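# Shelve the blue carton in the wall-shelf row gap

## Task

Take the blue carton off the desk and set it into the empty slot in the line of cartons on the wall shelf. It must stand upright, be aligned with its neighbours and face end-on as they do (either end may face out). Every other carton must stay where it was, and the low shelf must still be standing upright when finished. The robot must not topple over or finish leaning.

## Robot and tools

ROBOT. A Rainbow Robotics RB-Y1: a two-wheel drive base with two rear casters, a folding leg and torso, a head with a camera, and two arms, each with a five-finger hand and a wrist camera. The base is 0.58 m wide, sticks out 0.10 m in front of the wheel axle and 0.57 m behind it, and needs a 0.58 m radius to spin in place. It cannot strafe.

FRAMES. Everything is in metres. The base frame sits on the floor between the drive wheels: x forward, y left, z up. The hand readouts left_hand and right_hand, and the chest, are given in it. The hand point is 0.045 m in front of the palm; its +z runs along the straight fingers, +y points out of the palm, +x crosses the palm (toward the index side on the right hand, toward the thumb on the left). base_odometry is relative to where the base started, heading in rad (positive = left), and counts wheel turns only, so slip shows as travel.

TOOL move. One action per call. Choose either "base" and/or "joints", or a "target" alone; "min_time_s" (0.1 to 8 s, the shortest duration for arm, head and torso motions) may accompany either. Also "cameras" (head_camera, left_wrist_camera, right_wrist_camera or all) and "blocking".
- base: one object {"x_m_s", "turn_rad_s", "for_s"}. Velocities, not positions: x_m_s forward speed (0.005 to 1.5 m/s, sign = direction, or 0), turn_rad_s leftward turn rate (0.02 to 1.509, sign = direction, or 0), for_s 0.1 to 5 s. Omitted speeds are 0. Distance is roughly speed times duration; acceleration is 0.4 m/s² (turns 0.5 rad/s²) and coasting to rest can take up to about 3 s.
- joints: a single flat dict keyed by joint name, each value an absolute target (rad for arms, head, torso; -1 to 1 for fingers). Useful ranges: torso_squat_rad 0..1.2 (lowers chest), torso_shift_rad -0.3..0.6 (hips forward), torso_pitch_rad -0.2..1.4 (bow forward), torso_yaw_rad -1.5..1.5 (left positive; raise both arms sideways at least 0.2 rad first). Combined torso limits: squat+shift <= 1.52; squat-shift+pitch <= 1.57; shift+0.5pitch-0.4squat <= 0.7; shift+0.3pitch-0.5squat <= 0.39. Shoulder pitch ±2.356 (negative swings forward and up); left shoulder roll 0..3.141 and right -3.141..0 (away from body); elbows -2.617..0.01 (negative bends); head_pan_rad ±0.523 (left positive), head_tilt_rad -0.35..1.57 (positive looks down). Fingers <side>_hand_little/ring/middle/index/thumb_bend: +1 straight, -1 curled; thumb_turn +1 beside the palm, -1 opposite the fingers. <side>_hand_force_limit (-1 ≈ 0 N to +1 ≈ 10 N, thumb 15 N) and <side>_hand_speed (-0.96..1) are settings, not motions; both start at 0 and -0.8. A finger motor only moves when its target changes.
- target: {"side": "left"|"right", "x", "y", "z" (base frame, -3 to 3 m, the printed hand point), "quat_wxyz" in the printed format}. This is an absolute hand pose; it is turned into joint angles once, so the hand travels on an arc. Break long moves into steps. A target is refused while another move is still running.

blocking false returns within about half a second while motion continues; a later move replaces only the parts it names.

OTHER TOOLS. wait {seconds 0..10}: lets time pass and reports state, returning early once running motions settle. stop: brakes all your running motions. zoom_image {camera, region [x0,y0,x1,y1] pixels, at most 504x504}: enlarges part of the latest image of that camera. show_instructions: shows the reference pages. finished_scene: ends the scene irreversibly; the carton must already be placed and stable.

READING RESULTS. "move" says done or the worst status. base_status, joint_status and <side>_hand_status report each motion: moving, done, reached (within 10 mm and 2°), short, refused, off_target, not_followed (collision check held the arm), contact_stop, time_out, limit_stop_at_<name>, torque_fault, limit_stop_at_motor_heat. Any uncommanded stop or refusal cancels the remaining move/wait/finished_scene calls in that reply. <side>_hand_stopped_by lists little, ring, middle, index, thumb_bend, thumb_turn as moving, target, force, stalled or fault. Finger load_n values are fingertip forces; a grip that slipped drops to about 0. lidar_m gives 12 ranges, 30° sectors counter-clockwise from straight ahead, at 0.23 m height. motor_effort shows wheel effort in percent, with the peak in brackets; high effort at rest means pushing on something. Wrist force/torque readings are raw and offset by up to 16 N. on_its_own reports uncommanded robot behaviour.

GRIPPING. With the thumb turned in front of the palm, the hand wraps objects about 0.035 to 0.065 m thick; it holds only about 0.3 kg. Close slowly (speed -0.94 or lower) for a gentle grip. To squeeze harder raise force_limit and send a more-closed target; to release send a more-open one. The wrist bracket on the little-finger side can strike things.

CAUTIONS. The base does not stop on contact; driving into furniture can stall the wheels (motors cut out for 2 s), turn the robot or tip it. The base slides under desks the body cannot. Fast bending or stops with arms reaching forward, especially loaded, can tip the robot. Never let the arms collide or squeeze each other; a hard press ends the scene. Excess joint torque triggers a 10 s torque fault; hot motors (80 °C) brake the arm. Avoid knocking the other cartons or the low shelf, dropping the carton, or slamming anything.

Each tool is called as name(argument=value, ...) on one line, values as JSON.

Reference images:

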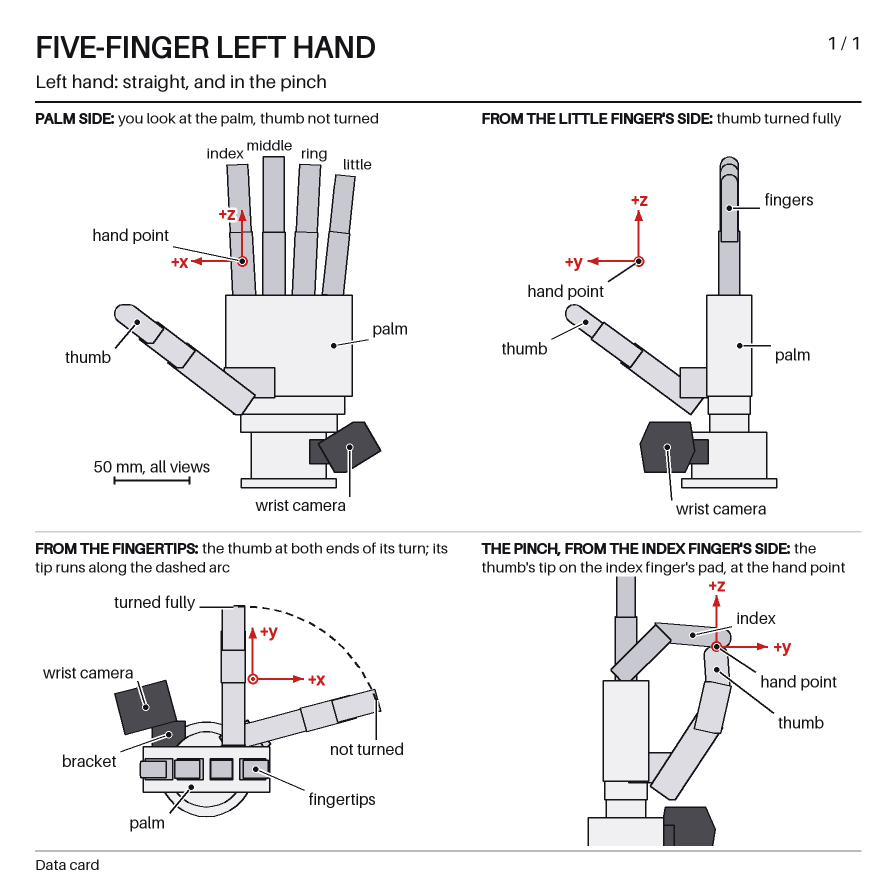

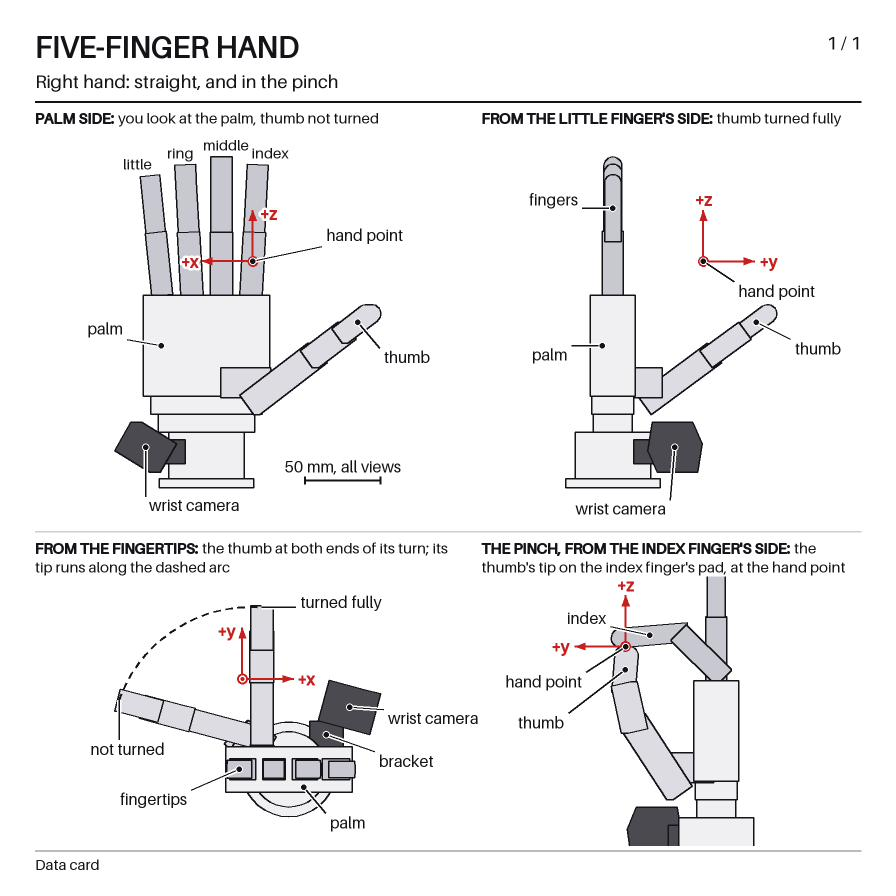

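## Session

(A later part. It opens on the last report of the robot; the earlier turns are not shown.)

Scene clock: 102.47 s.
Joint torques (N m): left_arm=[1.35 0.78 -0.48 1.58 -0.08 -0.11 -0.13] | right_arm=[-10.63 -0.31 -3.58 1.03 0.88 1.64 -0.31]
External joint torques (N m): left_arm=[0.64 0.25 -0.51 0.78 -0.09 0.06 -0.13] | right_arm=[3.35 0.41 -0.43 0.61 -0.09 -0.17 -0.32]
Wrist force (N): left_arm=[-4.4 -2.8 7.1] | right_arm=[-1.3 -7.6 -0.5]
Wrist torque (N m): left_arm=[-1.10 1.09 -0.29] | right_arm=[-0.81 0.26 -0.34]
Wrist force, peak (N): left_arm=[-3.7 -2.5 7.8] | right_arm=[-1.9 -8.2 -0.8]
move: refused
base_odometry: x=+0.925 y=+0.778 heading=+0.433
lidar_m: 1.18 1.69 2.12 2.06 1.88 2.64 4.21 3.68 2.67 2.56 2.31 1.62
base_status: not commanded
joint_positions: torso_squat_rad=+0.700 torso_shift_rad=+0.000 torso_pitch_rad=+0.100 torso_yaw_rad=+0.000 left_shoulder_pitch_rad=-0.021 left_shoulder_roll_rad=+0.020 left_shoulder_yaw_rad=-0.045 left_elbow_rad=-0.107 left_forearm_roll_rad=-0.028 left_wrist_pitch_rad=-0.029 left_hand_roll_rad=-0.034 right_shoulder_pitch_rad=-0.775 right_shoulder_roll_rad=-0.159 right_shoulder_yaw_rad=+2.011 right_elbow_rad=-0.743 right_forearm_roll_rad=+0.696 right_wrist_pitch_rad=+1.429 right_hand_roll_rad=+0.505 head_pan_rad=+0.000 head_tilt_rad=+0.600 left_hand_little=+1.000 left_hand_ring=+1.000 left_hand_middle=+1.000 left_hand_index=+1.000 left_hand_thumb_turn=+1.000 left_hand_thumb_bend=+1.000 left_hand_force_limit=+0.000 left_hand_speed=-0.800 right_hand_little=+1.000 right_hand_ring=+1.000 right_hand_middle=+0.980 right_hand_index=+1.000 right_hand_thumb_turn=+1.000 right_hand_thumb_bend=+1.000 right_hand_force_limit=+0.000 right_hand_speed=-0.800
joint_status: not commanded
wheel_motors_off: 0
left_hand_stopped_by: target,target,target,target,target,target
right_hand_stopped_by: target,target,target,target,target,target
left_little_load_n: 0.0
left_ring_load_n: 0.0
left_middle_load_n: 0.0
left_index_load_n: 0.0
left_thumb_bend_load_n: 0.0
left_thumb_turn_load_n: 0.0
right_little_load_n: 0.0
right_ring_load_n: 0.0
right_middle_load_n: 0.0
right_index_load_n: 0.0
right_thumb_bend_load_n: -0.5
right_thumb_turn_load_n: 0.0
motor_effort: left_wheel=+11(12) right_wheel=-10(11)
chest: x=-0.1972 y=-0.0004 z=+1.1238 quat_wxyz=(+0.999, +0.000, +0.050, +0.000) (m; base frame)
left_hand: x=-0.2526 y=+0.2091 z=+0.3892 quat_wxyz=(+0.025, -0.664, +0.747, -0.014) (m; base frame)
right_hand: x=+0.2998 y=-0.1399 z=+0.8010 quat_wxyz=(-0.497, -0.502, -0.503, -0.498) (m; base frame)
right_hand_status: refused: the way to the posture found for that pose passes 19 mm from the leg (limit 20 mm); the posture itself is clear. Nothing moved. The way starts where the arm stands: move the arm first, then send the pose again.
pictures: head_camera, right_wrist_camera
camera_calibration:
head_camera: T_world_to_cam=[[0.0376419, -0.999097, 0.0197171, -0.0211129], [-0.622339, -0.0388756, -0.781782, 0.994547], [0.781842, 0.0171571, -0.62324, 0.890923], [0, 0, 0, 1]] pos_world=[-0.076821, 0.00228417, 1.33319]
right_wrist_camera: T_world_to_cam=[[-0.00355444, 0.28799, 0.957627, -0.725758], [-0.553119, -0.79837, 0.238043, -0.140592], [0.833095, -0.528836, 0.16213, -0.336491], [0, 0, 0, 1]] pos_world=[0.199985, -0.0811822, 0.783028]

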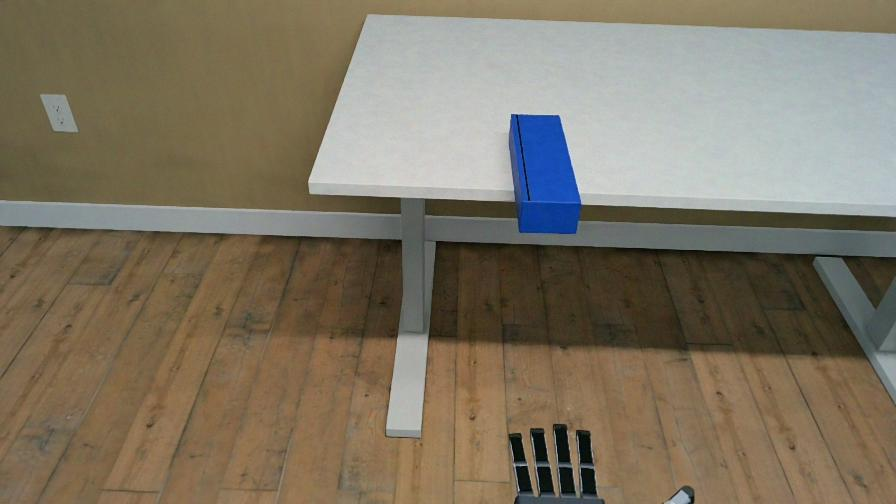

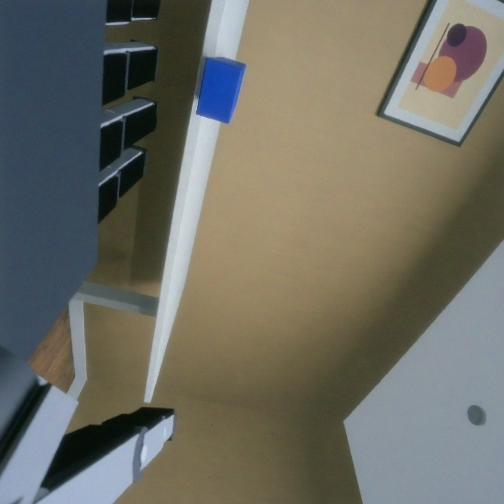

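move(target={"side":"right","x":0.38,"y":-0.139,"z":0.762,"quat_wxyz":[0.5,0.5,0.5,0.5]})

move(joints={"right_hand_speed":0.2,"right_hand_thumb_turn":-1}, cameras=["head_camera","right_wrist_camera"])

Scene clock: 104.37 s.
Joint torques (N m): left_arm=[1.09 1.31 0.05 1.22 -0.17 -0.31 -0.28] | right_arm=[-14.79 -0.54 -0.13 3.22 0.53 2.13 -0.01]
External joint torques (N m): left_arm=[0.37 0.79 0.02 0.43 -0.17 -0.14 -0.28] | right_arm=[1.31 0.11 1.28 -0.04 0.09 0.22 -0.01]
Wrist force (N): left_arm=[-4.1 -2.2 7.1] | right_arm=[-2.4 -6.8 0.2]
Wrist torque (N m): left_arm=[-1.00 1.00 -0.31] | right_arm=[-0.73 0.43 -0.38]
Wrist force, peak (N): left_arm=[-4.2 -2.7 7.6] | right_arm=[-2.9 -8.0 0.9]
move: short
base_odometry: x=+0.925 y=+0.778 heading=+0.433
lidar_m: 1.18 1.69 2.10 2.07 1.88 2.64 4.21 3.68 2.68 2.56 2.32 1.62
base_status: not commanded
joint_positions: torso_squat_rad=+0.700 torso_shift_rad=+0.000 torso_pitch_rad=+0.100 torso_yaw_rad=+0.000 left_shoulder_pitch_rad=-0.021 left_shoulder_roll_rad=+0.020 left_shoulder_yaw_rad=-0.045 left_elbow_rad=-0.107 left_forearm_roll_rad=-0.028 left_wrist_pitch_rad=-0.029 left_hand_roll_rad=-0.034 right_shoulder_pitch_rad=-0.809 right_shoulder_roll_rad=-0.014 right_shoulder_yaw_rad=+2.030 right_elbow_rad=-0.267 right_forearm_roll_rad=+0.666 right_wrist_pitch_rad=+0.906 right_hand_roll_rad=+0.318 head_pan_rad=+0.000 head_tilt_rad=+0.600 left_hand_little=+1.000 left_hand_ring=+1.000 left_hand_middle=+1.000 left_hand_index=+1.000 left_hand_thumb_turn=+1.000 left_hand_thumb_bend=+1.000 left_hand_force_limit=+0.000 left_hand_speed=-0.800 right_hand_little=+1.000 right_hand_ring=+1.000 right_hand_middle=+0.980 right_hand_index=+1.000 right_hand_thumb_turn=+1.000 right_hand_thumb_bend=+1.000 right_hand_force_limit=+0.000 right_hand_speed=-0.800
joint_status: all done
wheel_motors_off: 0
left_hand_stopped_by: target,target,target,target,target,target
right_hand_stopped_by: target,target,target,target,target,target
left_little_load_n: -0.5
left_ring_load_n: 0.0
left_middle_load_n: 0.0
left_index_load_n: 0.0
left_thumb_bend_load_n: -0.5
left_thumb_turn_load_n: 0.0
right_little_load_n: -0.5
right_ring_load_n: 0.0
right_middle_load_n: 0.0
right_index_load_n: 0.0
right_thumb_bend_load_n: 0.0
right_thumb_turn_load_n: 0.0
motor_effort: left_wheel=+11(12) right_wheel=-11(11)
chest: x=-0.1972 y=-0.0004 z=+1.1238 quat_wxyz=(+0.999, +0.000, +0.050, +0.000) (m; base frame)
left_hand: x=-0.2526 y=+0.2091 z=+0.3892 quat_wxyz=(+0.025, -0.664, +0.747, -0.014) (m; base frame)
right_hand: x=+0.3795 y=-0.1391 z=+0.7625 quat_wxyz=(-0.430, -0.538, -0.558, -0.462) (m; base frame)
right_hand_status: short (checked arc, as near as the solve gets, planned for 0.8 s): 1 mm and 12.1 deg off. The place is met; only the turn is off.
pictures: none

Scene clock: 105.70 s.
Joint torques (N m): left_arm=[1.19 0.89 -0.36 1.47 -0.08 -0.16 -0.16] | right_arm=[-14.11 -0.71 -0.07 3.17 0.39 2.16 -0.08]
External joint torques (N m): left_arm=[0.48 0.37 -0.39 0.68 -0.09 0.01 -0.15] | right_arm=[1.99 -0.07 1.34 -0.08 -0.05 0.25 -0.07]
Wrist force (N): left_arm=[-3.7 -2.6 7.0] | right_arm=[-1.4 -6.4 0.5]
Wrist torque (N m): left_arm=[-1.07 0.95 -0.28] | right_arm=[-0.67 0.29 -0.32]
Wrist force, peak (N): left_arm=[-3.7 -2.4 7.9] | right_arm=[-1.5 -8.2 0.9]
move: done
base_odometry: x=+0.925 y=+0.778 heading=+0.433
lidar_m: 1.18 1.68 2.11 2.07 1.88 2.64 4.21 3.67 2.68 2.56 2.31 1.62
base_status: not commanded
joint_positions: torso_squat_rad=+0.700 torso_shift_rad=+0.000 torso_pitch_rad=+0.100 torso_yaw_rad=+0.000 left_shoulder_pitch_rad=-0.021 left_shoulder_roll_rad=+0.020 left_shoulder_yaw_rad=-0.045 left_elbow_rad=-0.107 left_forearm_roll_rad=-0.028 left_wrist_pitch_rad=-0.029 left_hand_roll_rad=-0.034 right_shoulder_pitch_rad=-0.809 right_shoulder_roll_rad=-0.014 right_shoulder_yaw_rad=+2.030 right_elbow_rad=-0.267 right_forearm_roll_rad=+0.666 right_wrist_pitch_rad=+0.906 right_hand_roll_rad=+0.318 head_pan_rad=+0.000 head_tilt_rad=+0.600 left_hand_little=+1.000 left_hand_ring=+1.000 left_hand_middle=+1.000 left_hand_index=+1.000 left_hand_thumb_turn=+1.000 left_hand_thumb_bend=+1.000 left_hand_force_limit=+0.000 left_hand_speed=-0.800 right_hand_little=+1.000 right_hand_ring=+1.000 right_hand_middle=+0.980 right_hand_index=+1.000 right_hand_thumb_turn=-1.000 right_hand_thumb_bend=+1.000 right_hand_force_limit=+0.000 right_hand_speed=+0.200
joint_status: all done
wheel_motors_off: 0
left_hand_stopped_by: target,target,target,target,target,target
right_hand_stopped_by: target,target,target,target,target,target
left_little_load_n: 0.0
left_ring_load_n: 0.0
left_middle_load_n: 0.0
left_index_load_n: 0.0
left_thumb_bend_load_n: 0.0
left_thumb_turn_load_n: 0.0
right_little_load_n: 0.0
right_ring_load_n: 0.0
right_middle_load_n: 0.0
right_index_load_n: 0.0
right_thumb_bend_load_n: 0.0
right_thumb_turn_load_n: 0.0
motor_effort: left_wheel=+11(12) right_wheel=-11(11)
chest: x=-0.1972 y=-0.0004 z=+1.1238 quat_wxyz=(+0.999, +0.000, +0.050, +0.000) (m; base frame)
left_hand: x=-0.2526 y=+0.2091 z=+0.3892 quat_wxyz=(+0.025, -0.664, +0.747, -0.014) (m; base frame)
right_hand: x=+0.3795 y=-0.1391 z=+0.7625 quat_wxyz=(-0.430, -0.538, -0.558, -0.462) (m; base frame)
pictures: head_camera, right_wrist_camera
camera_calibration:
head_camera: T_world_to_cam=[[0.0377197, -0.999095, 0.0196544, -0.0210235], [-0.622336, -0.0388751, -0.781784, 0.994551], [0.781841, 0.017257, -0.623239, 0.890922], [0, 0, 0, 1]] pos_world=[-0.0768211, 0.00228408, 1.33319]
right_wrist_camera: T_world_to_cam=[[0.168592, 0.280922, 0.944807, -0.745392], [-0.457068, -0.826964, 0.327443, -0.195278], [0.873307, -0.487046, -0.0110191, -0.273744], [0, 0, 0, 1]] pos_world=[0.275474, -0.0854167, 0.765177]

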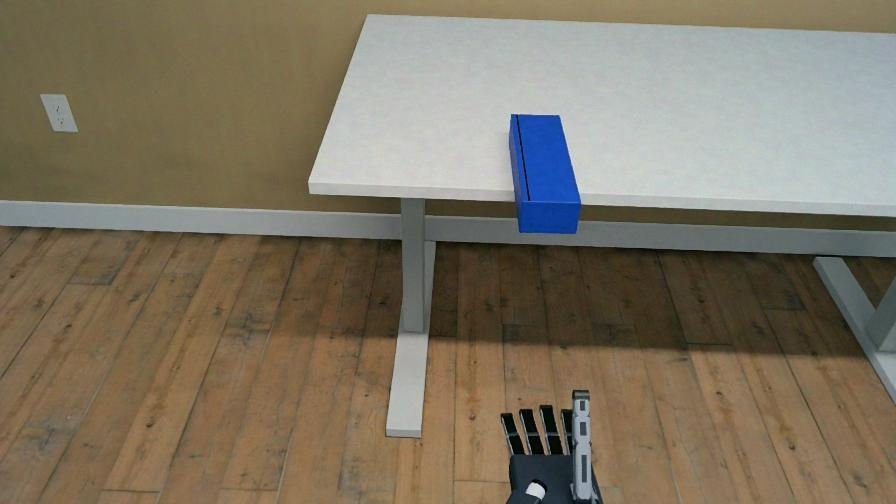

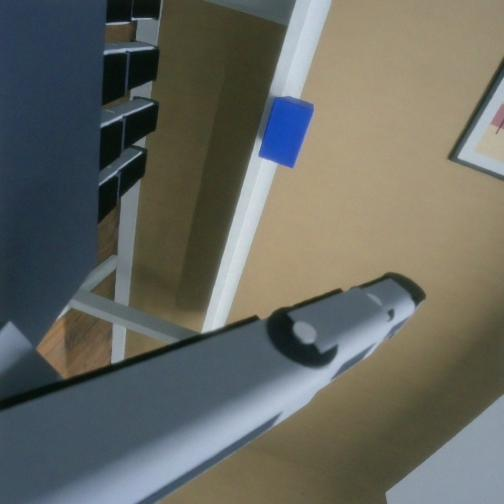

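move(target={"side":"right","x":0.36,"y":-0.139,"z":0.81,"quat_wxyz":[0.5,0.5,0.5,0.5]})

move(joints={"torso_squat_rad":0.85}, cameras=["head_camera"])

Scene clock: 107.37 s.
Joint torques (N m): left_arm=[0.61 1.15 -0.05 1.53 -0.08 -0.24 -0.28] | right_arm=[-12.26 0.55 -1.97 1.19 0.63 1.8 0.09]
External joint torques (N m): left_arm=[-0.1 0.63 -0.08 0.74 -0.08 -0.08 -0.28] | right_arm=[3.2 0.4 -0.52 -0.34 0.04 -0.12 0.1]
Wrist force (N): left_arm=[-3.8 -2.3 6.7] | right_arm=[-1.6 -6.6 0.0]
Wrist torque (N m): left_arm=[-1.00 0.94 -0.28] | right_arm=[-0.69 0.39 -0.27]
Wrist force, peak (N): left_arm=[-3.9 -2.6 7.6] | right_arm=[-2.1 -9.7 0.0]
move: done
base_odometry: x=+0.925 y=+0.778 heading=+0.433
lidar_m: 1.18 1.68 2.11 2.07 1.88 2.63 4.20 3.67 2.68 2.56 2.31 1.62
base_status: not commanded
joint_positions: torso_squat_rad=+0.700 torso_shift_rad=+0.000 torso_pitch_rad=+0.100 torso_yaw_rad=+0.000 left_shoulder_pitch_rad=-0.021 left_shoulder_roll_rad=+0.020 left_shoulder_yaw_rad=-0.045 left_elbow_rad=-0.107 left_forearm_roll_rad=-0.028 left_wrist_pitch_rad=-0.029 left_hand_roll_rad=-0.034 right_shoulder_pitch_rad=-0.759 right_shoulder_roll_rad=+0.000 right_shoulder_yaw_rad=+1.806 right_elbow_rad=-0.280 right_forearm_roll_rad=+0.900 right_wrist_pitch_rad=+1.109 right_hand_roll_rad=+0.374 head_pan_rad=+0.000 head_tilt_rad=+0.600 left_hand_little=+1.000 left_hand_ring=+1.000 left_hand_middle=+1.000 left_hand_index=+1.000 left_hand_thumb_turn=+1.000 left_hand_thumb_bend=+1.000 left_hand_force_limit=+0.000 left_hand_speed=-0.800 right_hand_little=+1.000 right_hand_ring=+1.000 right_hand_middle=+0.980 right_hand_index=+1.000 right_hand_thumb_turn=-1.000 right_hand_thumb_bend=+1.000 right_hand_force_limit=+0.000 right_hand_speed=+0.200
joint_status: all done
wheel_motors_off: 0
left_hand_stopped_by: target,target,target,target,target,target
right_hand_stopped_by: target,target,target,target,target,target
left_little_load_n: 0.0
left_ring_load_n: 0.0
left_middle_load_n: 0.5
left_index_load_n: 0.0
left_thumb_bend_load_n: 0.0
left_thumb_turn_load_n: 0.0
right_little_load_n: 0.0
right_ring_load_n: 0.0
right_middle_load_n: 0.0
right_index_load_n: 0.0
right_thumb_bend_load_n: 0.0
right_thumb_turn_load_n: 0.0
motor_effort: left_wheel=+12(12) right_wheel=-11(12)
chest: x=-0.1972 y=-0.0004 z=+1.1238 quat_wxyz=(+0.999, +0.000, +0.050, +0.000) (m; base frame)
left_hand: x=-0.2526 y=+0.2091 z=+0.3892 quat_wxyz=(+0.025, -0.664, +0.747, -0.014) (m; base frame)
right_hand: x=+0.3599 y=-0.1391 z=+0.8106 quat_wxyz=(-0.494, -0.503, -0.505, -0.497) (m; base frame)
right_hand_status: reached (checked arc, as near as the solve gets, planned for 0.5 s): 1 mm and 1.0 deg off.
pictures: none

Scene clock: 108.63 s.
Joint torques (N m): left_arm=[0.79 0.86 -0.19 1.38 -0.12 -0.12 -0.31] | right_arm=[-12.19 0.38 -1.63 1.14 0.52 1.7 0.09]
External joint torques (N m): left_arm=[0.08 0.33 -0.22 0.58 -0.12 0.05 -0.31] | right_arm=[3.27 0.23 -0.18 -0.39 -0.06 -0.23 0.1]
Wrist force (N): left_arm=[-3.1 -1.9 7.3] | right_arm=[-1.5 -6.4 -0.6]
Wrist torque (N m): left_arm=[-0.97 0.84 -0.24] | right_arm=[-0.56 0.31 -0.17]
Wrist force, peak (N): left_arm=[-3.8 -2.5 7.9] | right_arm=[-2.4 -7.2 0.8]
move: done
base_odometry: x=+0.925 y=+0.778 heading=+0.433
lidar_m: 1.18 1.68 2.11 2.07 1.88 2.64 4.21 3.68 2.68 2.56 2.32 1.62
base_status: not commanded
joint_positions: torso_squat_rad=+0.850 torso_shift_rad=+0.000 torso_pitch_rad=+0.100 torso_yaw_rad=+0.000 left_shoulder_pitch_rad=-0.021 left_shoulder_roll_rad=+0.020 left_shoulder_yaw_rad=-0.045 left_elbow_rad=-0.107 left_forearm_roll_rad=-0.028 left_wrist_pitch_rad=-0.029 left_hand_roll_rad=-0.034 right_shoulder_pitch_rad=-0.759 right_shoulder_roll_rad=+0.000 right_shoulder_yaw_rad=+1.806 right_elbow_rad=-0.280 right_forearm_roll_rad=+0.900 right_wrist_pitch_rad=+1.109 right_hand_roll_rad=+0.374 head_pan_rad=+0.000 head_tilt_rad=+0.600 left_hand_little=+1.000 left_hand_ring=+1.000 left_hand_middle=+1.000 left_hand_index=+1.000 left_hand_thumb_turn=+1.000 left_hand_thumb_bend=+1.000 left_hand_force_limit=+0.000 left_hand_speed=-0.800 right_hand_little=+1.000 right_hand_ring=+1.000 right_hand_middle=+0.980 right_hand_index=+1.000 right_hand_thumb_turn=-1.000 right_hand_thumb_bend=+1.000 right_hand_force_limit=+0.000 right_hand_speed=+0.200
joint_status: all done
wheel_motors_off: 0
left_hand_stopped_by: target,target,target,target,target,target
right_hand_stopped_by: target,target,target,target,target,target
left_little_load_n: 0.0
left_ring_load_n: 0.0
left_middle_load_n: 0.0
left_index_load_n: 0.0
left_thumb_bend_load_n: 0.0
left_thumb_turn_load_n: 0.0
right_little_load_n: 0.0
right_ring_load_n: 0.0
right_middle_load_n: 0.0
right_index_load_n: 0.0
right_thumb_bend_load_n: 0.0
right_thumb_turn_load_n: 0.0
motor_effort: left_wheel=+11(12) right_wheel=-12(12)
chest: x=-0.1972 y=-0.0003 z=+1.0504 quat_wxyz=(+0.999, +0.000, +0.050, +0.000) (m; base frame)
left_hand: x=-0.2525 y=+0.2091 z=+0.3158 quat_wxyz=(+0.025, -0.664, +0.747, -0.014) (m; base frame)
right_hand: x=+0.3599 y=-0.1390 z=+0.7372 quat_wxyz=(-0.494, -0.503, -0.505, -0.497) (m; base frame)
pictures: head_camera
camera_calibration:
head_camera: T_world_to_cam=[[0.0377184, -0.999095, 0.0196617, -0.0195901], [-0.622226, -0.0388775, -0.781872, 0.937286], [0.781928, 0.0172569, -0.623129, 0.845044], [0, 0, 0, 1]] pos_world=[-0.0768213, 0.00228408, 1.25979]

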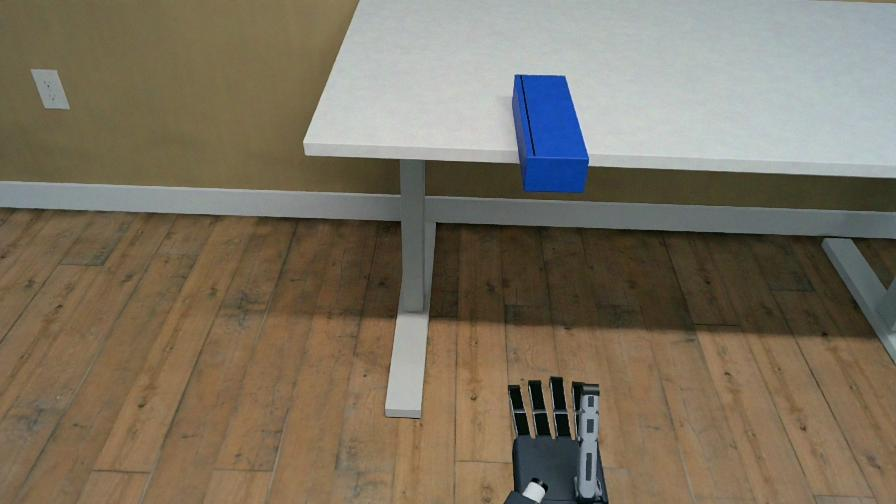

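zoom_image(camera="head_camera", region=[440, 60, 680, 220])

Scaled by 2.100 from the camera's 896x504 image, which has a finer 1280x720 frame.

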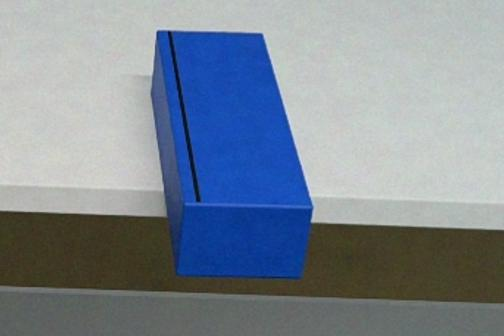

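move(target={"side":"right","x":0.36,"y":-0.143,"z":0.760,"quat_wxyz":[0.5,0.5,0.5,0.5]})

move(base={"x_m_s":0.2,"for_s":1.45}, joints={"head_tilt_rad":0.75}, cameras=["head_camera","right_wrist_camera"])

Scene clock: 113.63 s.
Joint torques (N m): left_arm=[1.19 0.98 -0.38 1.45 -0.13 -0.39 -0.25] | right_arm=[-14.09 -1.09 -3.77 -0.39 1.1 1.74 -0.06]
External joint torques (N m): left_arm=[0.48 0.45 -0.41 0.65 -0.14 -0.22 -0.25] | right_arm=[2.13 0.52 -0.32 -0.53 0.16 -0.04 -0.05]
Wrist force (N): left_arm=[-3.9 -2.4 7.6] | right_arm=[-1.9 -7.1 -1.0]
Wrist torque (N m): left_arm=[-1.07 0.97 -0.28] | right_arm=[-0.63 0.30 -0.26]
Wrist force, peak (N): left_arm=[-4.0 -2.3 7.6] | right_arm=[-2.5 -7.4 -0.2]
move: done
base_odometry: x=+0.925 y=+0.778 heading=+0.433
lidar_m: 1.18 1.68 2.11 2.06 1.87 2.64 4.21 3.67 2.68 2.56 2.31 1.62
base_status: not commanded
joint_positions: torso_squat_rad=+0.850 torso_shift_rad=+0.000 torso_pitch_rad=+0.100 torso_yaw_rad=+0.000 left_shoulder_pitch_rad=-0.021 left_shoulder_roll_rad=+0.020 left_shoulder_yaw_rad=-0.045 left_elbow_rad=-0.107 left_forearm_roll_rad=-0.028 left_wrist_pitch_rad=-0.029 left_hand_roll_rad=-0.034 right_shoulder_pitch_rad=-0.811 right_shoulder_roll_rad=-0.174 right_shoulder_yaw_rad=+1.768 right_elbow_rad=-0.641 right_forearm_roll_rad=+0.860 right_wrist_pitch_rad=+1.242 right_hand_roll_rad=+0.538 head_pan_rad=+0.000 head_tilt_rad=+0.600 left_hand_little=+1.000 left_hand_ring=+1.000 left_hand_middle=+1.000 left_hand_index=+1.000 left_hand_thumb_turn=+1.000 left_hand_thumb_bend=+1.000 left_hand_force_limit=+0.000 left_hand_speed=-0.800 right_hand_little=+1.000 right_hand_ring=+1.000 right_hand_middle=+0.980 right_hand_index=+1.000 right_hand_thumb_turn=-1.000 right_hand_thumb_bend=+1.000 right_hand_force_limit=+0.000 right_hand_speed=+0.200
joint_status: all done
wheel_motors_off: 0
left_hand_stopped_by: target,target,target,target,target,target
right_hand_stopped_by: target,target,target,target,target,target
left_little_load_n: 0.0
left_ring_load_n: 0.0
left_middle_load_n: 0.0
left_index_load_n: 0.0
left_thumb_bend_load_n: 0.0
left_thumb_turn_load_n: 0.0
right_little_load_n: 0.0
right_ring_load_n: 0.0
right_middle_load_n: 0.0
right_index_load_n: 0.0
right_thumb_bend_load_n: 0.0
right_thumb_turn_load_n: 0.0
motor_effort: left_wheel=+12(12) right_wheel=-12(13)
chest: x=-0.1972 y=-0.0003 z=+1.0504 quat_wxyz=(+0.999, +0.000, +0.050, +0.000) (m; base frame)
left_hand: x=-0.2525 y=+0.2091 z=+0.3158 quat_wxyz=(+0.025, -0.664, +0.747, -0.014) (m; base frame)
right_hand: x=+0.3598 y=-0.1431 z=+0.7606 quat_wxyz=(-0.505, -0.497, -0.495, -0.503) (m; base frame)
right_hand_status: reached (checked arc, planned for 0.7 s): 1 mm and 1.0 deg off.
pictures: none

Scene clock: 116.33 s.
Joint torques (N m): left_arm=[1.08 1.06 -0.65 1.35 -0.24 -0.31 -0.21] | right_arm=[-13.7 -1.45 -3.32 -0.4 1.08 1.74 -0.2]
External joint torques (N m): left_arm=[0.36 0.54 -0.68 0.55 -0.25 -0.15 -0.21] | right_arm=[2.52 0.15 0.13 -0.54 0.15 -0.04 -0.19]
Wrist force (N): left_arm=[-3.4 -2.3 7.5] | right_arm=[-2.0 -6.3 -0.9]
Wrist torque (N m): left_arm=[-1.02 0.90 -0.26] | right_arm=[-0.53 0.39 -0.24]
Wrist force, peak (N): left_arm=[-4.2 -2.7 7.4] | right_arm=[-2.1 -7.5 -0.3]
move: done
base_odometry: x=+1.191 y=+0.901 heading=+0.434
lidar_m: 0.88 1.38 1.90 2.07 2.03 2.41 4.50 3.67 2.66 2.55 1.42 1.38
base_status: done (sent for 1.47 of 1.47 s)
joint_positions: torso_squat_rad=+0.850 torso_shift_rad=+0.000 torso_pitch_rad=+0.100 torso_yaw_rad=+0.000 left_shoulder_pitch_rad=-0.021 left_shoulder_roll_rad=+0.020 left_shoulder_yaw_rad=-0.045 left_elbow_rad=-0.107 left_forearm_roll_rad=-0.028 left_wrist_pitch_rad=-0.029 left_hand_roll_rad=-0.034 right_shoulder_pitch_rad=-0.811 right_shoulder_roll_rad=-0.174 right_shoulder_yaw_rad=+1.768 right_elbow_rad=-0.641 right_forearm_roll_rad=+0.860 right_wrist_pitch_rad=+1.242 right_hand_roll_rad=+0.538 head_pan_rad=+0.000 head_tilt_rad=+0.750 left_hand_little=+1.000 left_hand_ring=+1.000 left_hand_middle=+1.000 left_hand_index=+1.000 left_hand_thumb_turn=+1.000 left_hand_thumb_bend=+1.000 left_hand_force_limit=+0.000 left_hand_speed=-0.800 right_hand_little=+1.000 right_hand_ring=+1.000 right_hand_middle=+0.980 right_hand_index=+1.000 right_hand_thumb_turn=-1.000 right_hand_thumb_bend=+1.000 right_hand_force_limit=+0.000 right_hand_speed=+0.200
joint_status: all done
wheel_motors_off: 0
left_hand_stopped_by: target,target,target,target,target,target
right_hand_stopped_by: target,target,target,target,target,target
left_little_load_n: 0.0
left_ring_load_n: 0.0
left_middle_load_n: 0.0
left_index_load_n: 0.0
left_thumb_bend_load_n: 0.0
left_thumb_turn_load_n: 0.0
right_little_load_n: 0.0
right_ring_load_n: 0.0
right_middle_load_n: 0.0
right_index_load_n: 0.0
right_thumb_bend_load_n: 0.0
right_thumb_turn_load_n: 0.0
motor_effort: left_wheel=+11(32) right_wheel=-11(26)
chest: x=-0.1971 y=-0.0003 z=+1.0504 quat_wxyz=(+0.999, +0.000, +0.050, +0.000) (m; base frame)
left_hand: x=-0.2526 y=+0.2091 z=+0.3158 quat_wxyz=(+0.025, -0.664, +0.747, -0.014) (m; base frame)
right_hand: x=+0.3599 y=-0.1430 z=+0.7605 quat_wxyz=(-0.505, -0.497, -0.495, -0.503) (m; base frame)
pictures: head_camera, right_wrist_camera
camera_calibration:
head_camera: T_world_to_cam=[[0.0403074, -0.999091, 0.0138698, -0.0119757], [-0.732118, -0.0389776, -0.680061, 0.793302], [0.679984, 0.0172572, -0.733024, 0.966094], [0, 0, 0, 1]] pos_world=[-0.0756542, 0.00228414, 1.24783]
right_wrist_camera: T_world_to_cam=[[-0.0259795, 0.28808, 0.957254, -0.677479], [-0.563736, -0.795013, 0.223955, -0.0851093], [0.825546, -0.53382, 0.183055, -0.3956], [0, 0, 0, 1]] pos_world=[0.261007, -0.0836747, 0.739997]

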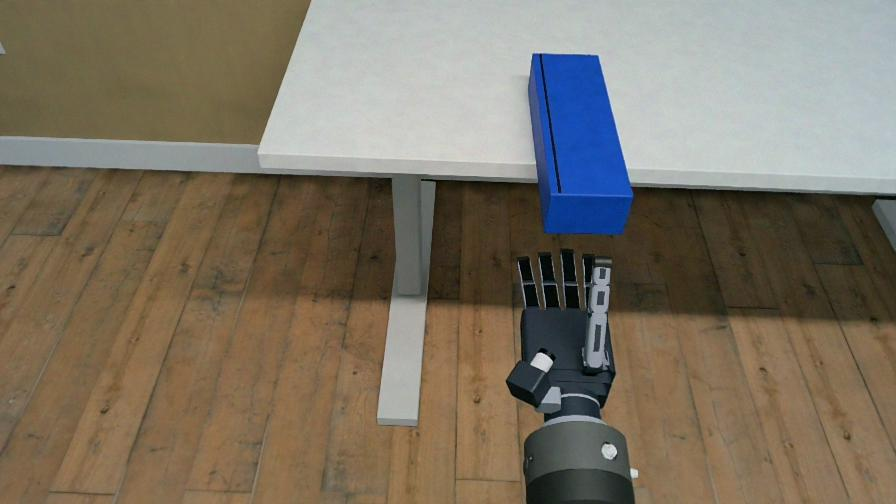

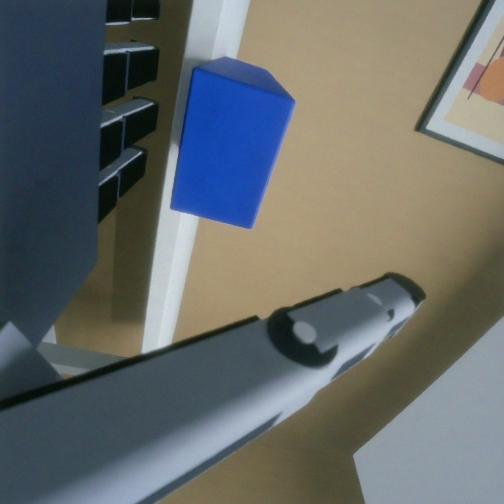

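move(target={"side":"right","x":0.36,"y":-0.159,"z":0.753,"quat_wxyz":[0.5,0.5,0.5,0.5]})

move(base={"x_m_s":0.1,"for_s":0.9}, cameras=["head_camera","right_wrist_camera"])

Scene clock: 120.03 s.
Joint torques (N m): left_arm=[1.15 1.13 -0.21 1.29 -0.22 -0.14 -0.07] | right_arm=[-13.17 -1.76 -2.62 -0.18 1.23 1.82 0.05]
External joint torques (N m): left_arm=[0.44 0.6 -0.24 0.49 -0.23 0.03 -0.07] | right_arm=[2.97 0.48 0.91 -0.43 0.34 0.02 0.06]
Wrist force (N): left_arm=[-3.7 -1.8 7.0] | right_arm=[-1.2 -6.4 -0.8]
Wrist torque (N m): left_arm=[-0.95 0.94 -0.29] | right_arm=[-0.60 0.29 -0.26]
Wrist force, peak (N): left_arm=[-3.9 -2.4 7.7] | right_arm=[-1.6 -7.8 -1.1]
move: done
base_odometry: x=+1.191 y=+0.901 heading=+0.434
lidar_m: 0.89 1.38 1.90 2.07 2.03 2.41 4.50 3.66 2.66 2.55 1.41 1.38
base_status: not commanded
joint_positions: torso_squat_rad=+0.850 torso_shift_rad=+0.000 torso_pitch_rad=+0.100 torso_yaw_rad=+0.000 left_shoulder_pitch_rad=-0.021 left_shoulder_roll_rad=+0.020 left_shoulder_yaw_rad=-0.045 left_elbow_rad=-0.107 left_forearm_roll_rad=-0.028 left_wrist_pitch_rad=-0.029 left_hand_roll_rad=-0.034 right_shoulder_pitch_rad=-0.801 right_shoulder_roll_rad=-0.213 right_shoulder_yaw_rad=+1.778 right_elbow_rad=-0.662 right_forearm_roll_rad=+0.867 right_wrist_pitch_rad=+1.232 right_hand_roll_rad=+0.515 head_pan_rad=+0.000 head_tilt_rad=+0.750 left_hand_little=+1.000 left_hand_ring=+1.000 left_hand_middle=+1.000 left_hand_index=+1.000 left_hand_thumb_turn=+1.000 left_hand_thumb_bend=+1.000 left_hand_force_limit=+0.000 left_hand_speed=-0.800 right_hand_little=+1.000 right_hand_ring=+1.000 right_hand_middle=+0.980 right_hand_index=+1.000 right_hand_thumb_turn=-1.000 right_hand_thumb_bend=+1.000 right_hand_force_limit=+0.000 right_hand_speed=+0.200
joint_status: all done
wheel_motors_off: 0
left_hand_stopped_by: target,target,target,target,target,target
right_hand_stopped_by: target,target,target,target,target,target
left_little_load_n: 0.0
left_ring_load_n: 0.0
left_middle_load_n: 0.0
left_index_load_n: 0.0
left_thumb_bend_load_n: 0.0
left_thumb_turn_load_n: 0.0
right_little_load_n: 0.0
right_ring_load_n: -0.5
right_middle_load_n: 0.0
right_index_load_n: 0.0
right_thumb_bend_load_n: 0.0
right_thumb_turn_load_n: 0.0
motor_effort: left_wheel=+11(12) right_wheel=-11(11)
chest: x=-0.1971 y=-0.0003 z=+1.0504 quat_wxyz=(+0.999, +0.000, +0.050, +0.000) (m; base frame)
left_hand: x=-0.2526 y=+0.2091 z=+0.3158 quat_wxyz=(+0.025, -0.664, +0.747, -0.014) (m; base frame)
right_hand: x=+0.3597 y=-0.1591 z=+0.7533 quat_wxyz=(-0.501, -0.500, -0.499, -0.500) (m; base frame)
right_hand_status: reached (checked arc, planned for 0.2 s): 0 mm and 0.1 deg off.
pictures: none

Scene clock: 122.00 s.
Joint torques (N m): left_arm=[0.84 0.67 -0.59 1.42 -0.31 -0.26 -0.36] | right_arm=[-13.79 -1.87 -2.6 -0.16 1.09 1.9 -0.13]
External joint torques (N m): left_arm=[0.12 0.14 -0.62 0.63 -0.32 -0.09 -0.36] | right_arm=[2.36 0.37 0.94 -0.4 0.2 0.1 -0.12]
Wrist force (N): left_arm=[-4.0 -2.7 7.8] | right_arm=[-1.8 -6.9 -0.3]
Wrist torque (N m): left_arm=[-1.11 0.99 -0.26] | right_arm=[-0.64 0.32 -0.27]
Wrist force, peak (N): left_arm=[-4.0 -2.7 7.8] | right_arm=[-1.2 -7.9 -0.2]
move: done
base_odometry: x=+1.273 y=+0.939 heading=+0.435
lidar_m: 0.79 1.29 1.77 2.07 2.08 2.48 4.59 3.66 2.65 2.55 1.37 1.29
base_status: done (sent for 0.9 of 0.9 s)
joint_positions: torso_squat_rad=+0.850 torso_shift_rad=+0.000 torso_pitch_rad=+0.100 torso_yaw_rad=+0.000 left_shoulder_pitch_rad=-0.021 left_shoulder_roll_rad=+0.020 left_shoulder_yaw_rad=-0.045 left_elbow_rad=-0.107 left_forearm_roll_rad=-0.028 left_wrist_pitch_rad=-0.029 left_hand_roll_rad=-0.034 right_shoulder_pitch_rad=-0.801 right_shoulder_roll_rad=-0.213 right_shoulder_yaw_rad=+1.778 right_elbow_rad=-0.662 right_forearm_roll_rad=+0.867 right_wrist_pitch_rad=+1.232 right_hand_roll_rad=+0.515 head_pan_rad=+0.000 head_tilt_rad=+0.750 left_hand_little=+1.000 left_hand_ring=+1.000 left_hand_middle=+1.000 left_hand_index=+1.000 left_hand_thumb_turn=+1.000 left_hand_thumb_bend=+1.000 left_hand_force_limit=+0.000 left_hand_speed=-0.800 right_hand_little=+1.000 right_hand_ring=+1.000 right_hand_middle=+0.980 right_hand_index=+1.000 right_hand_thumb_turn=-1.000 right_hand_thumb_bend=+1.000 right_hand_force_limit=+0.000 right_hand_speed=+0.200
joint_status: not commanded
wheel_motors_off: 0
left_hand_stopped_by: target,target,target,target,target,target
right_hand_stopped_by: target,target,target,target,target,target
left_little_load_n: 0.0
left_ring_load_n: 0.0
left_middle_load_n: 0.0
left_index_load_n: 0.0
left_thumb_bend_load_n: 0.0
left_thumb_turn_load_n: 0.0
right_little_load_n: 0.0
right_ring_load_n: 0.0
right_middle_load_n: 0.0
right_index_load_n: 0.0
right_thumb_bend_load_n: 0.0
right_thumb_turn_load_n: 0.0
motor_effort: left_wheel=+10(31) right_wheel=-12(24)
chest: x=-0.1971 y=-0.0003 z=+1.0504 quat_wxyz=(+0.999, +0.000, +0.050, +0.000) (m; base frame)
left_hand: x=-0.2526 y=+0.2092 z=+0.3158 quat_wxyz=(+0.025, -0.664, +0.747, -0.014) (m; base frame)
right_hand: x=+0.3597 y=-0.1591 z=+0.7532 quat_wxyz=(-0.501, -0.500, -0.499, -0.500) (m; base frame)
pictures: head_camera, right_wrist_camera
camera_calibration:
head_camera: T_world_to_cam=[[0.0402339, -0.999095, 0.0138022, -0.011897], [-0.732122, -0.0388777, -0.680063, 0.793304], [0.679984, 0.0172567, -0.733024, 0.966093], [0, 0, 0, 1]] pos_world=[-0.075654, 0.00228408, 1.24783]
right_wrist_camera: T_world_to_cam=[[-0.0125153, 0.288191, 0.957491, -0.670933], [-0.558798, -0.796101, 0.232311, -0.104683], [0.829209, -0.532137, 0.171004, -0.394629], [0, 0, 0, 1]] pos_world=[0.260336, -0.0999779, 0.734214]

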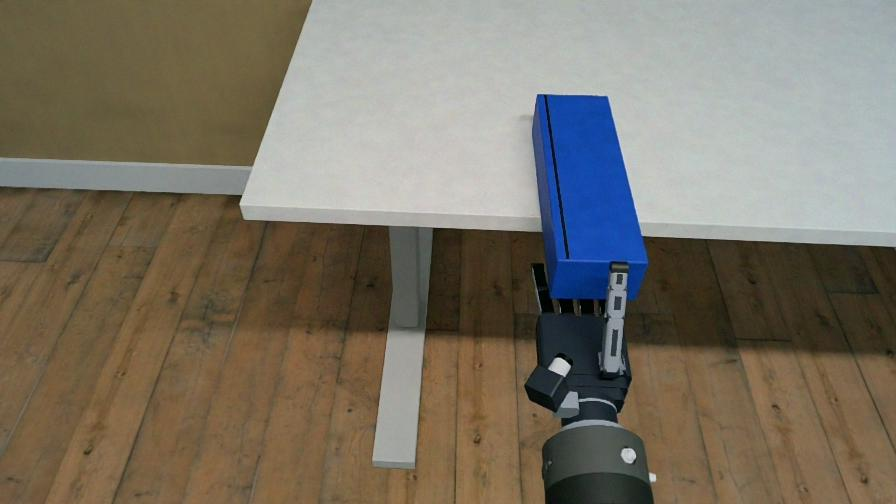

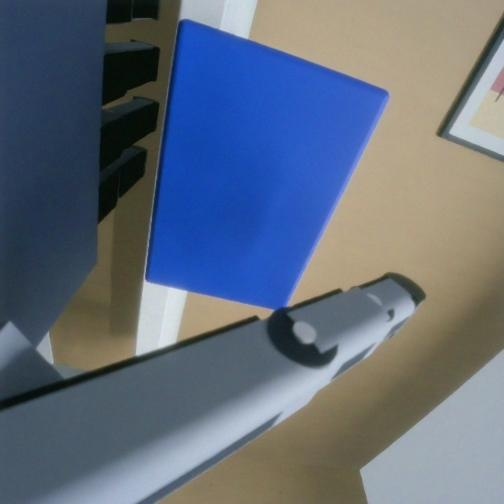

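move(base={"x_m_s":0.05,"for_s":0.5}, cameras=["head_camera","right_wrist_camera"])

Scene clock: 124.43 s.
Joint torques (N m): left_arm=[1.08 0.63 -0.65 1.21 -0.29 -0.16 -0.17] | right_arm=[-14.12 -2.04 -2.49 -0.29 1.12 1.62 -0.15]
External joint torques (N m): left_arm=[0.37 0.1 -0.68 0.41 -0.29 0.01 -0.17] | right_arm=[2.02 0.19 1.05 -0.53 0.23 -0.18 -0.14]
Wrist force (N): left_arm=[-3.6 -2.1 7.2] | right_arm=[-1.1 -6.2 -0.5]
Wrist torque (N m): left_arm=[-0.99 0.95 -0.28] | right_arm=[-0.53 0.22 -0.24]
Wrist force, peak (N): left_arm=[-3.7 -2.7 8.0] | right_arm=[-2.8 -7.8 -1.2]
move: done
base_odometry: x=+1.295 y=+0.949 heading=+0.436
lidar_m: 0.77 1.27 1.73 2.07 2.10 2.50 4.62 3.66 2.65 2.55 1.35 1.26
base_status: done (sent for 0.5 of 0.5 s)
joint_positions: torso_squat_rad=+0.850 torso_shift_rad=+0.000 torso_pitch_rad=+0.100 torso_yaw_rad=+0.000 left_shoulder_pitch_rad=-0.021 left_shoulder_roll_rad=+0.020 left_shoulder_yaw_rad=-0.045 left_elbow_rad=-0.107 left_forearm_roll_rad=-0.028 left_wrist_pitch_rad=-0.029 left_hand_roll_rad=-0.034 right_shoulder_pitch_rad=-0.801 right_shoulder_roll_rad=-0.213 right_shoulder_yaw_rad=+1.778 right_elbow_rad=-0.662 right_forearm_roll_rad=+0.867 right_wrist_pitch_rad=+1.232 right_hand_roll_rad=+0.515 head_pan_rad=+0.000 head_tilt_rad=+0.750 left_hand_little=+1.000 left_hand_ring=+1.000 left_hand_middle=+1.000 left_hand_index=+1.000 left_hand_thumb_turn=+1.000 left_hand_thumb_bend=+1.000 left_hand_force_limit=+0.000 left_hand_speed=-0.800 right_hand_little=+1.000 right_hand_ring=+1.000 right_hand_middle=+0.980 right_hand_index=+1.000 right_hand_thumb_turn=-1.000 right_hand_thumb_bend=+1.000 right_hand_force_limit=+0.000 right_hand_speed=+0.200
joint_status: not commanded
wheel_motors_off: 0
left_hand_stopped_by: target,target,target,target,target,target
right_hand_stopped_by: target,target,target,target,target,target
left_little_load_n: 0.0
left_ring_load_n: 0.0
left_middle_load_n: 0.0
left_index_load_n: 0.0
left_thumb_bend_load_n: 0.0
left_thumb_turn_load_n: 0.0
right_little_load_n: 0.0
right_ring_load_n: 0.0
right_middle_load_n: 0.0
right_index_load_n: 0.0
right_thumb_bend_load_n: 0.0
right_thumb_turn_load_n: 0.0
motor_effort: left_wheel=+9(32) right_wheel=-9(23)
chest: x=-0.1971 y=-0.0003 z=+1.0504 quat_wxyz=(+0.999, +0.000, +0.050, +0.000) (m; base frame)
left_hand: x=-0.2526 y=+0.2092 z=+0.3158 quat_wxyz=(+0.025, -0.664, +0.747, -0.014) (m; base frame)
right_hand: x=+0.3596 y=-0.1591 z=+0.7532 quat_wxyz=(-0.501, -0.500, -0.499, -0.500) (m; base frame)
pictures: head_camera, right_wrist_camera
camera_calibration:
head_camera: T_world_to_cam=[[0.0402334, -0.999095, 0.0137971, -0.0118906], [-0.732172, -0.0388751, -0.680009, 0.793233], [0.67993, 0.0172573, -0.733074, 0.966151], [0, 0, 0, 1]] pos_world=[-0.0756539, 0.00228408, 1.24783]
right_wrist_camera: T_world_to_cam=[[-0.0124355, 0.288139, 0.957508, -0.670971], [-0.558733, -0.796143, 0.232324, -0.104714], [0.829254, -0.532102, 0.170893, -0.394555], [0, 0, 0, 1]] pos_world=[0.260336, -0.0999777, 0.734215]

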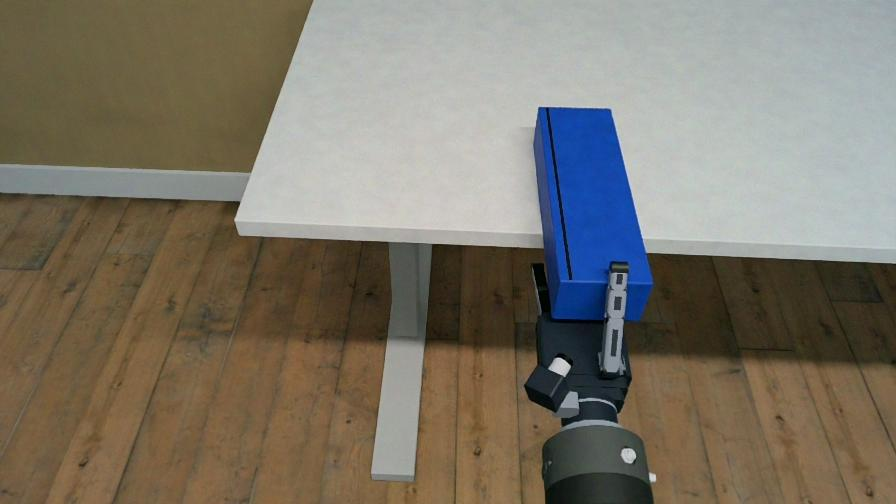

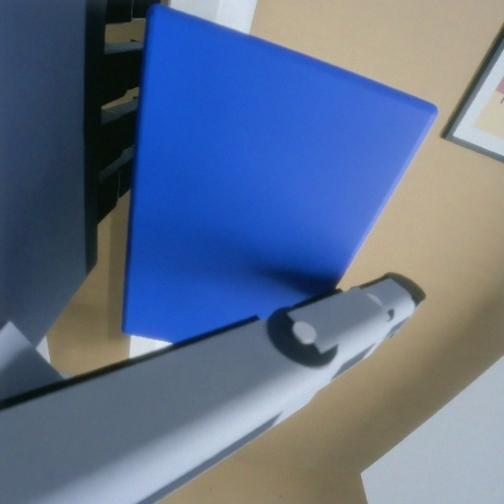

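move(target={"side":"right","x":0.356,"y":-0.159,"z":0.760,"quat_wxyz":[0.5208,0.4783,0.4783,0.5208]}, min_time_s=1)

move(target={"side":"right","x":0.356,"y":-0.159,"z":0.764,"quat_wxyz":[0.5208,0.4783,0.4783,0.5208]}, min_time_s=1, cameras=["head_camera","right_wrist_camera"])

Scene clock: 127.57 s.
Joint torques (N m): left_arm=[0.82 1.08 -0.27 1.09 -0.04 -0.32 -0.15] | right_arm=[-12.12 -0.99 -1.06 1.79 1 1.83 -0.03]
External joint torques (N m): left_arm=[0.1 0.55 -0.3 0.29 -0.05 -0.15 -0.15] | right_arm=[3.55 -0.05 0.85 0.27 0.41 -0.11 -0.02]
Wrist force (N): left_arm=[-3.4 -2.1 7.2] | right_arm=[-1.1 -6.6 -1.2]
Wrist torque (N m): left_arm=[-0.97 0.90 -0.28] | right_arm=[-0.52 0.26 -0.31]
Wrist force, peak (N): left_arm=[-3.8 -2.7 7.9] | right_arm=[-2.5 -7.5 -0.6]
move: done
base_odometry: x=+1.295 y=+0.949 heading=+0.436
lidar_m: 0.77 1.27 1.74 2.06 2.09 2.50 4.62 3.65 2.66 2.55 1.35 1.26
base_status: not commanded
joint_positions: torso_squat_rad=+0.850 torso_shift_rad=+0.000 torso_pitch_rad=+0.100 torso_yaw_rad=+0.000 left_shoulder_pitch_rad=-0.021 left_shoulder_roll_rad=+0.020 left_shoulder_yaw_rad=-0.045 left_elbow_rad=-0.107 left_forearm_roll_rad=-0.028 left_wrist_pitch_rad=-0.029 left_hand_roll_rad=-0.034 right_shoulder_pitch_rad=-0.762 right_shoulder_roll_rad=-0.071 right_shoulder_yaw_rad=+1.813 right_elbow_rad=-0.358 right_forearm_roll_rad=+0.931 right_wrist_pitch_rad=+1.213 right_hand_roll_rad=+0.358 head_pan_rad=+0.000 head_tilt_rad=+0.750 left_hand_little=+1.000 left_hand_ring=+1.000 left_hand_middle=+1.000 left_hand_index=+1.000 left_hand_thumb_turn=+1.000 left_hand_thumb_bend=+1.000 left_hand_force_limit=+0.000 left_hand_speed=-0.800 right_hand_little=+1.000 right_hand_ring=+1.000 right_hand_middle=+0.980 right_hand_index=+1.000 right_hand_thumb_turn=-1.000 right_hand_thumb_bend=+1.000 right_hand_force_limit=+0.000 right_hand_speed=+0.200
joint_status: all done
wheel_motors_off: 0
left_hand_stopped_by: target,target,target,target,target,target
right_hand_stopped_by: target,target,target,target,target,target
left_little_load_n: 0.0
left_ring_load_n: 0.0
left_middle_load_n: 0.0
left_index_load_n: 0.0
left_thumb_bend_load_n: -0.5
left_thumb_turn_load_n: 0.0
right_little_load_n: 0.0
right_ring_load_n: 0.0
right_middle_load_n: 0.0
right_index_load_n: 0.0
right_thumb_bend_load_n: 0.0
right_thumb_turn_load_n: 0.0
motor_effort: left_wheel=+8(9) right_wheel=-9(10)
chest: x=-0.1971 y=-0.0003 z=+1.0504 quat_wxyz=(+0.999, +0.000, +0.050, +0.000) (m; base frame)
left_hand: x=-0.2526 y=+0.2092 z=+0.3158 quat_wxyz=(+0.025, -0.664, +0.747, -0.014) (m; base frame)
right_hand: x=+0.3559 y=-0.1591 z=+0.7608 quat_wxyz=(-0.518, -0.480, -0.481, -0.519) (m; base frame)
right_hand_status: reached (checked arc, planned for 1.0 s): 1 mm and 0.6 deg off.
pictures: none

Scene clock: 128.90 s.
Joint torques (N m): left_arm=[0.76 0.77 -0.26 1.29 -0.14 -0.37 -0.15] | right_arm=[-15.51 -0.12 -2.78 1.97 0.94 2.15 -0.07]
External joint torques (N m): left_arm=[0.05 0.25 -0.29 0.49 -0.15 -0.21 -0.15] | right_arm=[0.19 0.82 -0.88 0.44 0.35 0.21 -0.06]
Wrist force (N): left_arm=[-3.3 -2.0 7.2] | right_arm=[-1.5 -6.9 -1.6]
Wrist torque (N m): left_arm=[-0.95 0.90 -0.28] | right_arm=[-0.56 0.34 -0.34]
Wrist force, peak (N): left_arm=[-4.0 -2.1 7.7] | right_arm=[-2.0 -7.7 -1.3]
move: done
base_odometry: x=+1.295 y=+0.949 heading=+0.436
lidar_m: 0.77 1.26 1.73 2.07 2.09 2.50 4.62 3.66 2.66 2.55 1.35 1.26
base_status: not commanded
joint_positions: torso_squat_rad=+0.850 torso_shift_rad=+0.000 torso_pitch_rad=+0.100 torso_yaw_rad=+0.000 left_shoulder_pitch_rad=-0.021 left_shoulder_roll_rad=+0.020 left_shoulder_yaw_rad=-0.045 left_elbow_rad=-0.107 left_forearm_roll_rad=-0.028 left_wrist_pitch_rad=-0.029 left_hand_roll_rad=-0.034 right_shoulder_pitch_rad=-0.764 right_shoulder_roll_rad=-0.070 right_shoulder_yaw_rad=+1.813 right_elbow_rad=-0.355 right_forearm_roll_rad=+0.931 right_wrist_pitch_rad=+1.220 right_hand_roll_rad=+0.358 head_pan_rad=+0.000 head_tilt_rad=+0.750 left_hand_little=+1.000 left_hand_ring=+1.000 left_hand_middle=+1.000 left_hand_index=+1.000 left_hand_thumb_turn=+1.000 left_hand_thumb_bend=+1.000 left_hand_force_limit=+0.000 left_hand_speed=-0.800 right_hand_little=+1.000 right_hand_ring=+1.000 right_hand_middle=+0.980 right_hand_index=+1.000 right_hand_thumb_turn=-1.000 right_hand_thumb_bend=+1.000 right_hand_force_limit=+0.000 right_hand_speed=+0.200
joint_status: all done
wheel_motors_off: 0
left_hand_stopped_by: target,target,target,target,target,target
right_hand_stopped_by: target,target,target,target,target,target
left_little_load_n: 0.0
left_ring_load_n: 0.0
left_middle_load_n: 0.0
left_index_load_n: 0.0
left_thumb_bend_load_n: 0.0
left_thumb_turn_load_n: 0.0
right_little_load_n: 0.0
right_ring_load_n: 0.0
right_middle_load_n: 0.5
right_index_load_n: 0.0
right_thumb_bend_load_n: 0.0
right_thumb_turn_load_n: 0.0
motor_effort: left_wheel=+9(9) right_wheel=-9(10)
chest: x=-0.1971 y=-0.0003 z=+1.0504 quat_wxyz=(+0.999, +0.000, +0.050, +0.000) (m; base frame)
left_hand: x=-0.2526 y=+0.2092 z=+0.3158 quat_wxyz=(+0.025, -0.664, +0.747, -0.014) (m; base frame)
right_hand: x=+0.3559 y=-0.1591 z=+0.7637 quat_wxyz=(-0.521, -0.478, -0.479, -0.521) (m; base frame)
right_hand_status: reached (checked arc, planned for 1.0 s): 0 mm and 0.0 deg off.
pictures: head_camera, right_wrist_camera
camera_calibration:
head_camera: T_world_to_cam=[[0.0402334, -0.999095, 0.0137971, -0.0118906], [-0.732172, -0.0388751, -0.680009, 0.793233], [0.67993, 0.0172573, -0.733074, 0.966151], [0, 0, 0, 1]] pos_world=[-0.0756539, 0.00228408, 1.24783]
right_wrist_camera: T_world_to_cam=[[-0.0923637, 0.28807, 0.953145, -0.649296], [-0.574874, -0.797014, 0.185175, -0.0677193], [0.813012, -0.530834, 0.239219, -0.439401], [0, 0, 0, 1]] pos_world=[0.258337, -0.100179, 0.736526]

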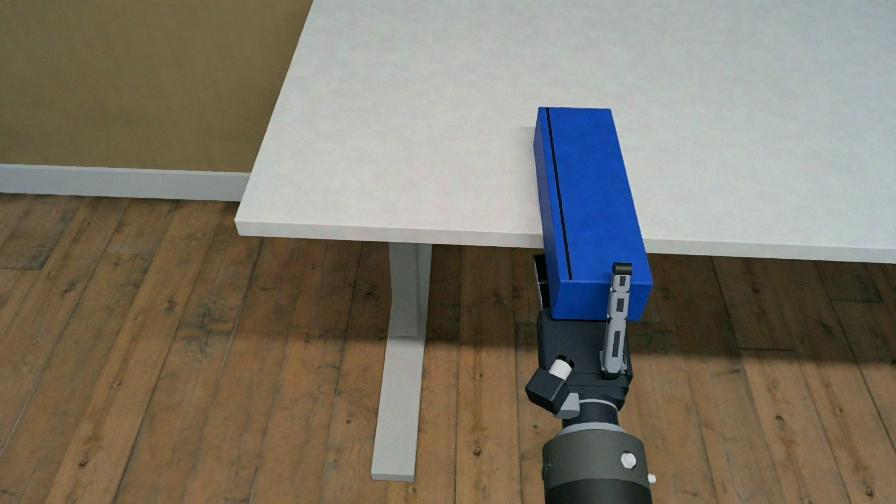

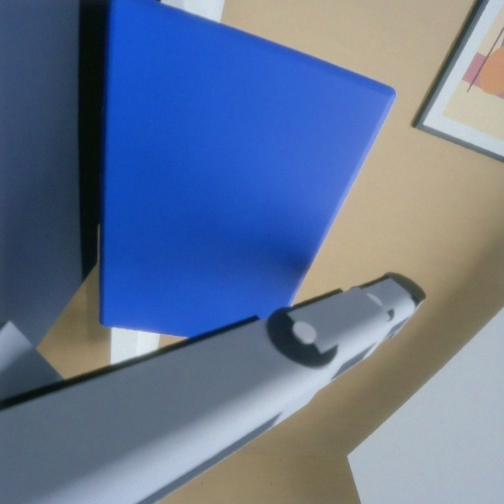

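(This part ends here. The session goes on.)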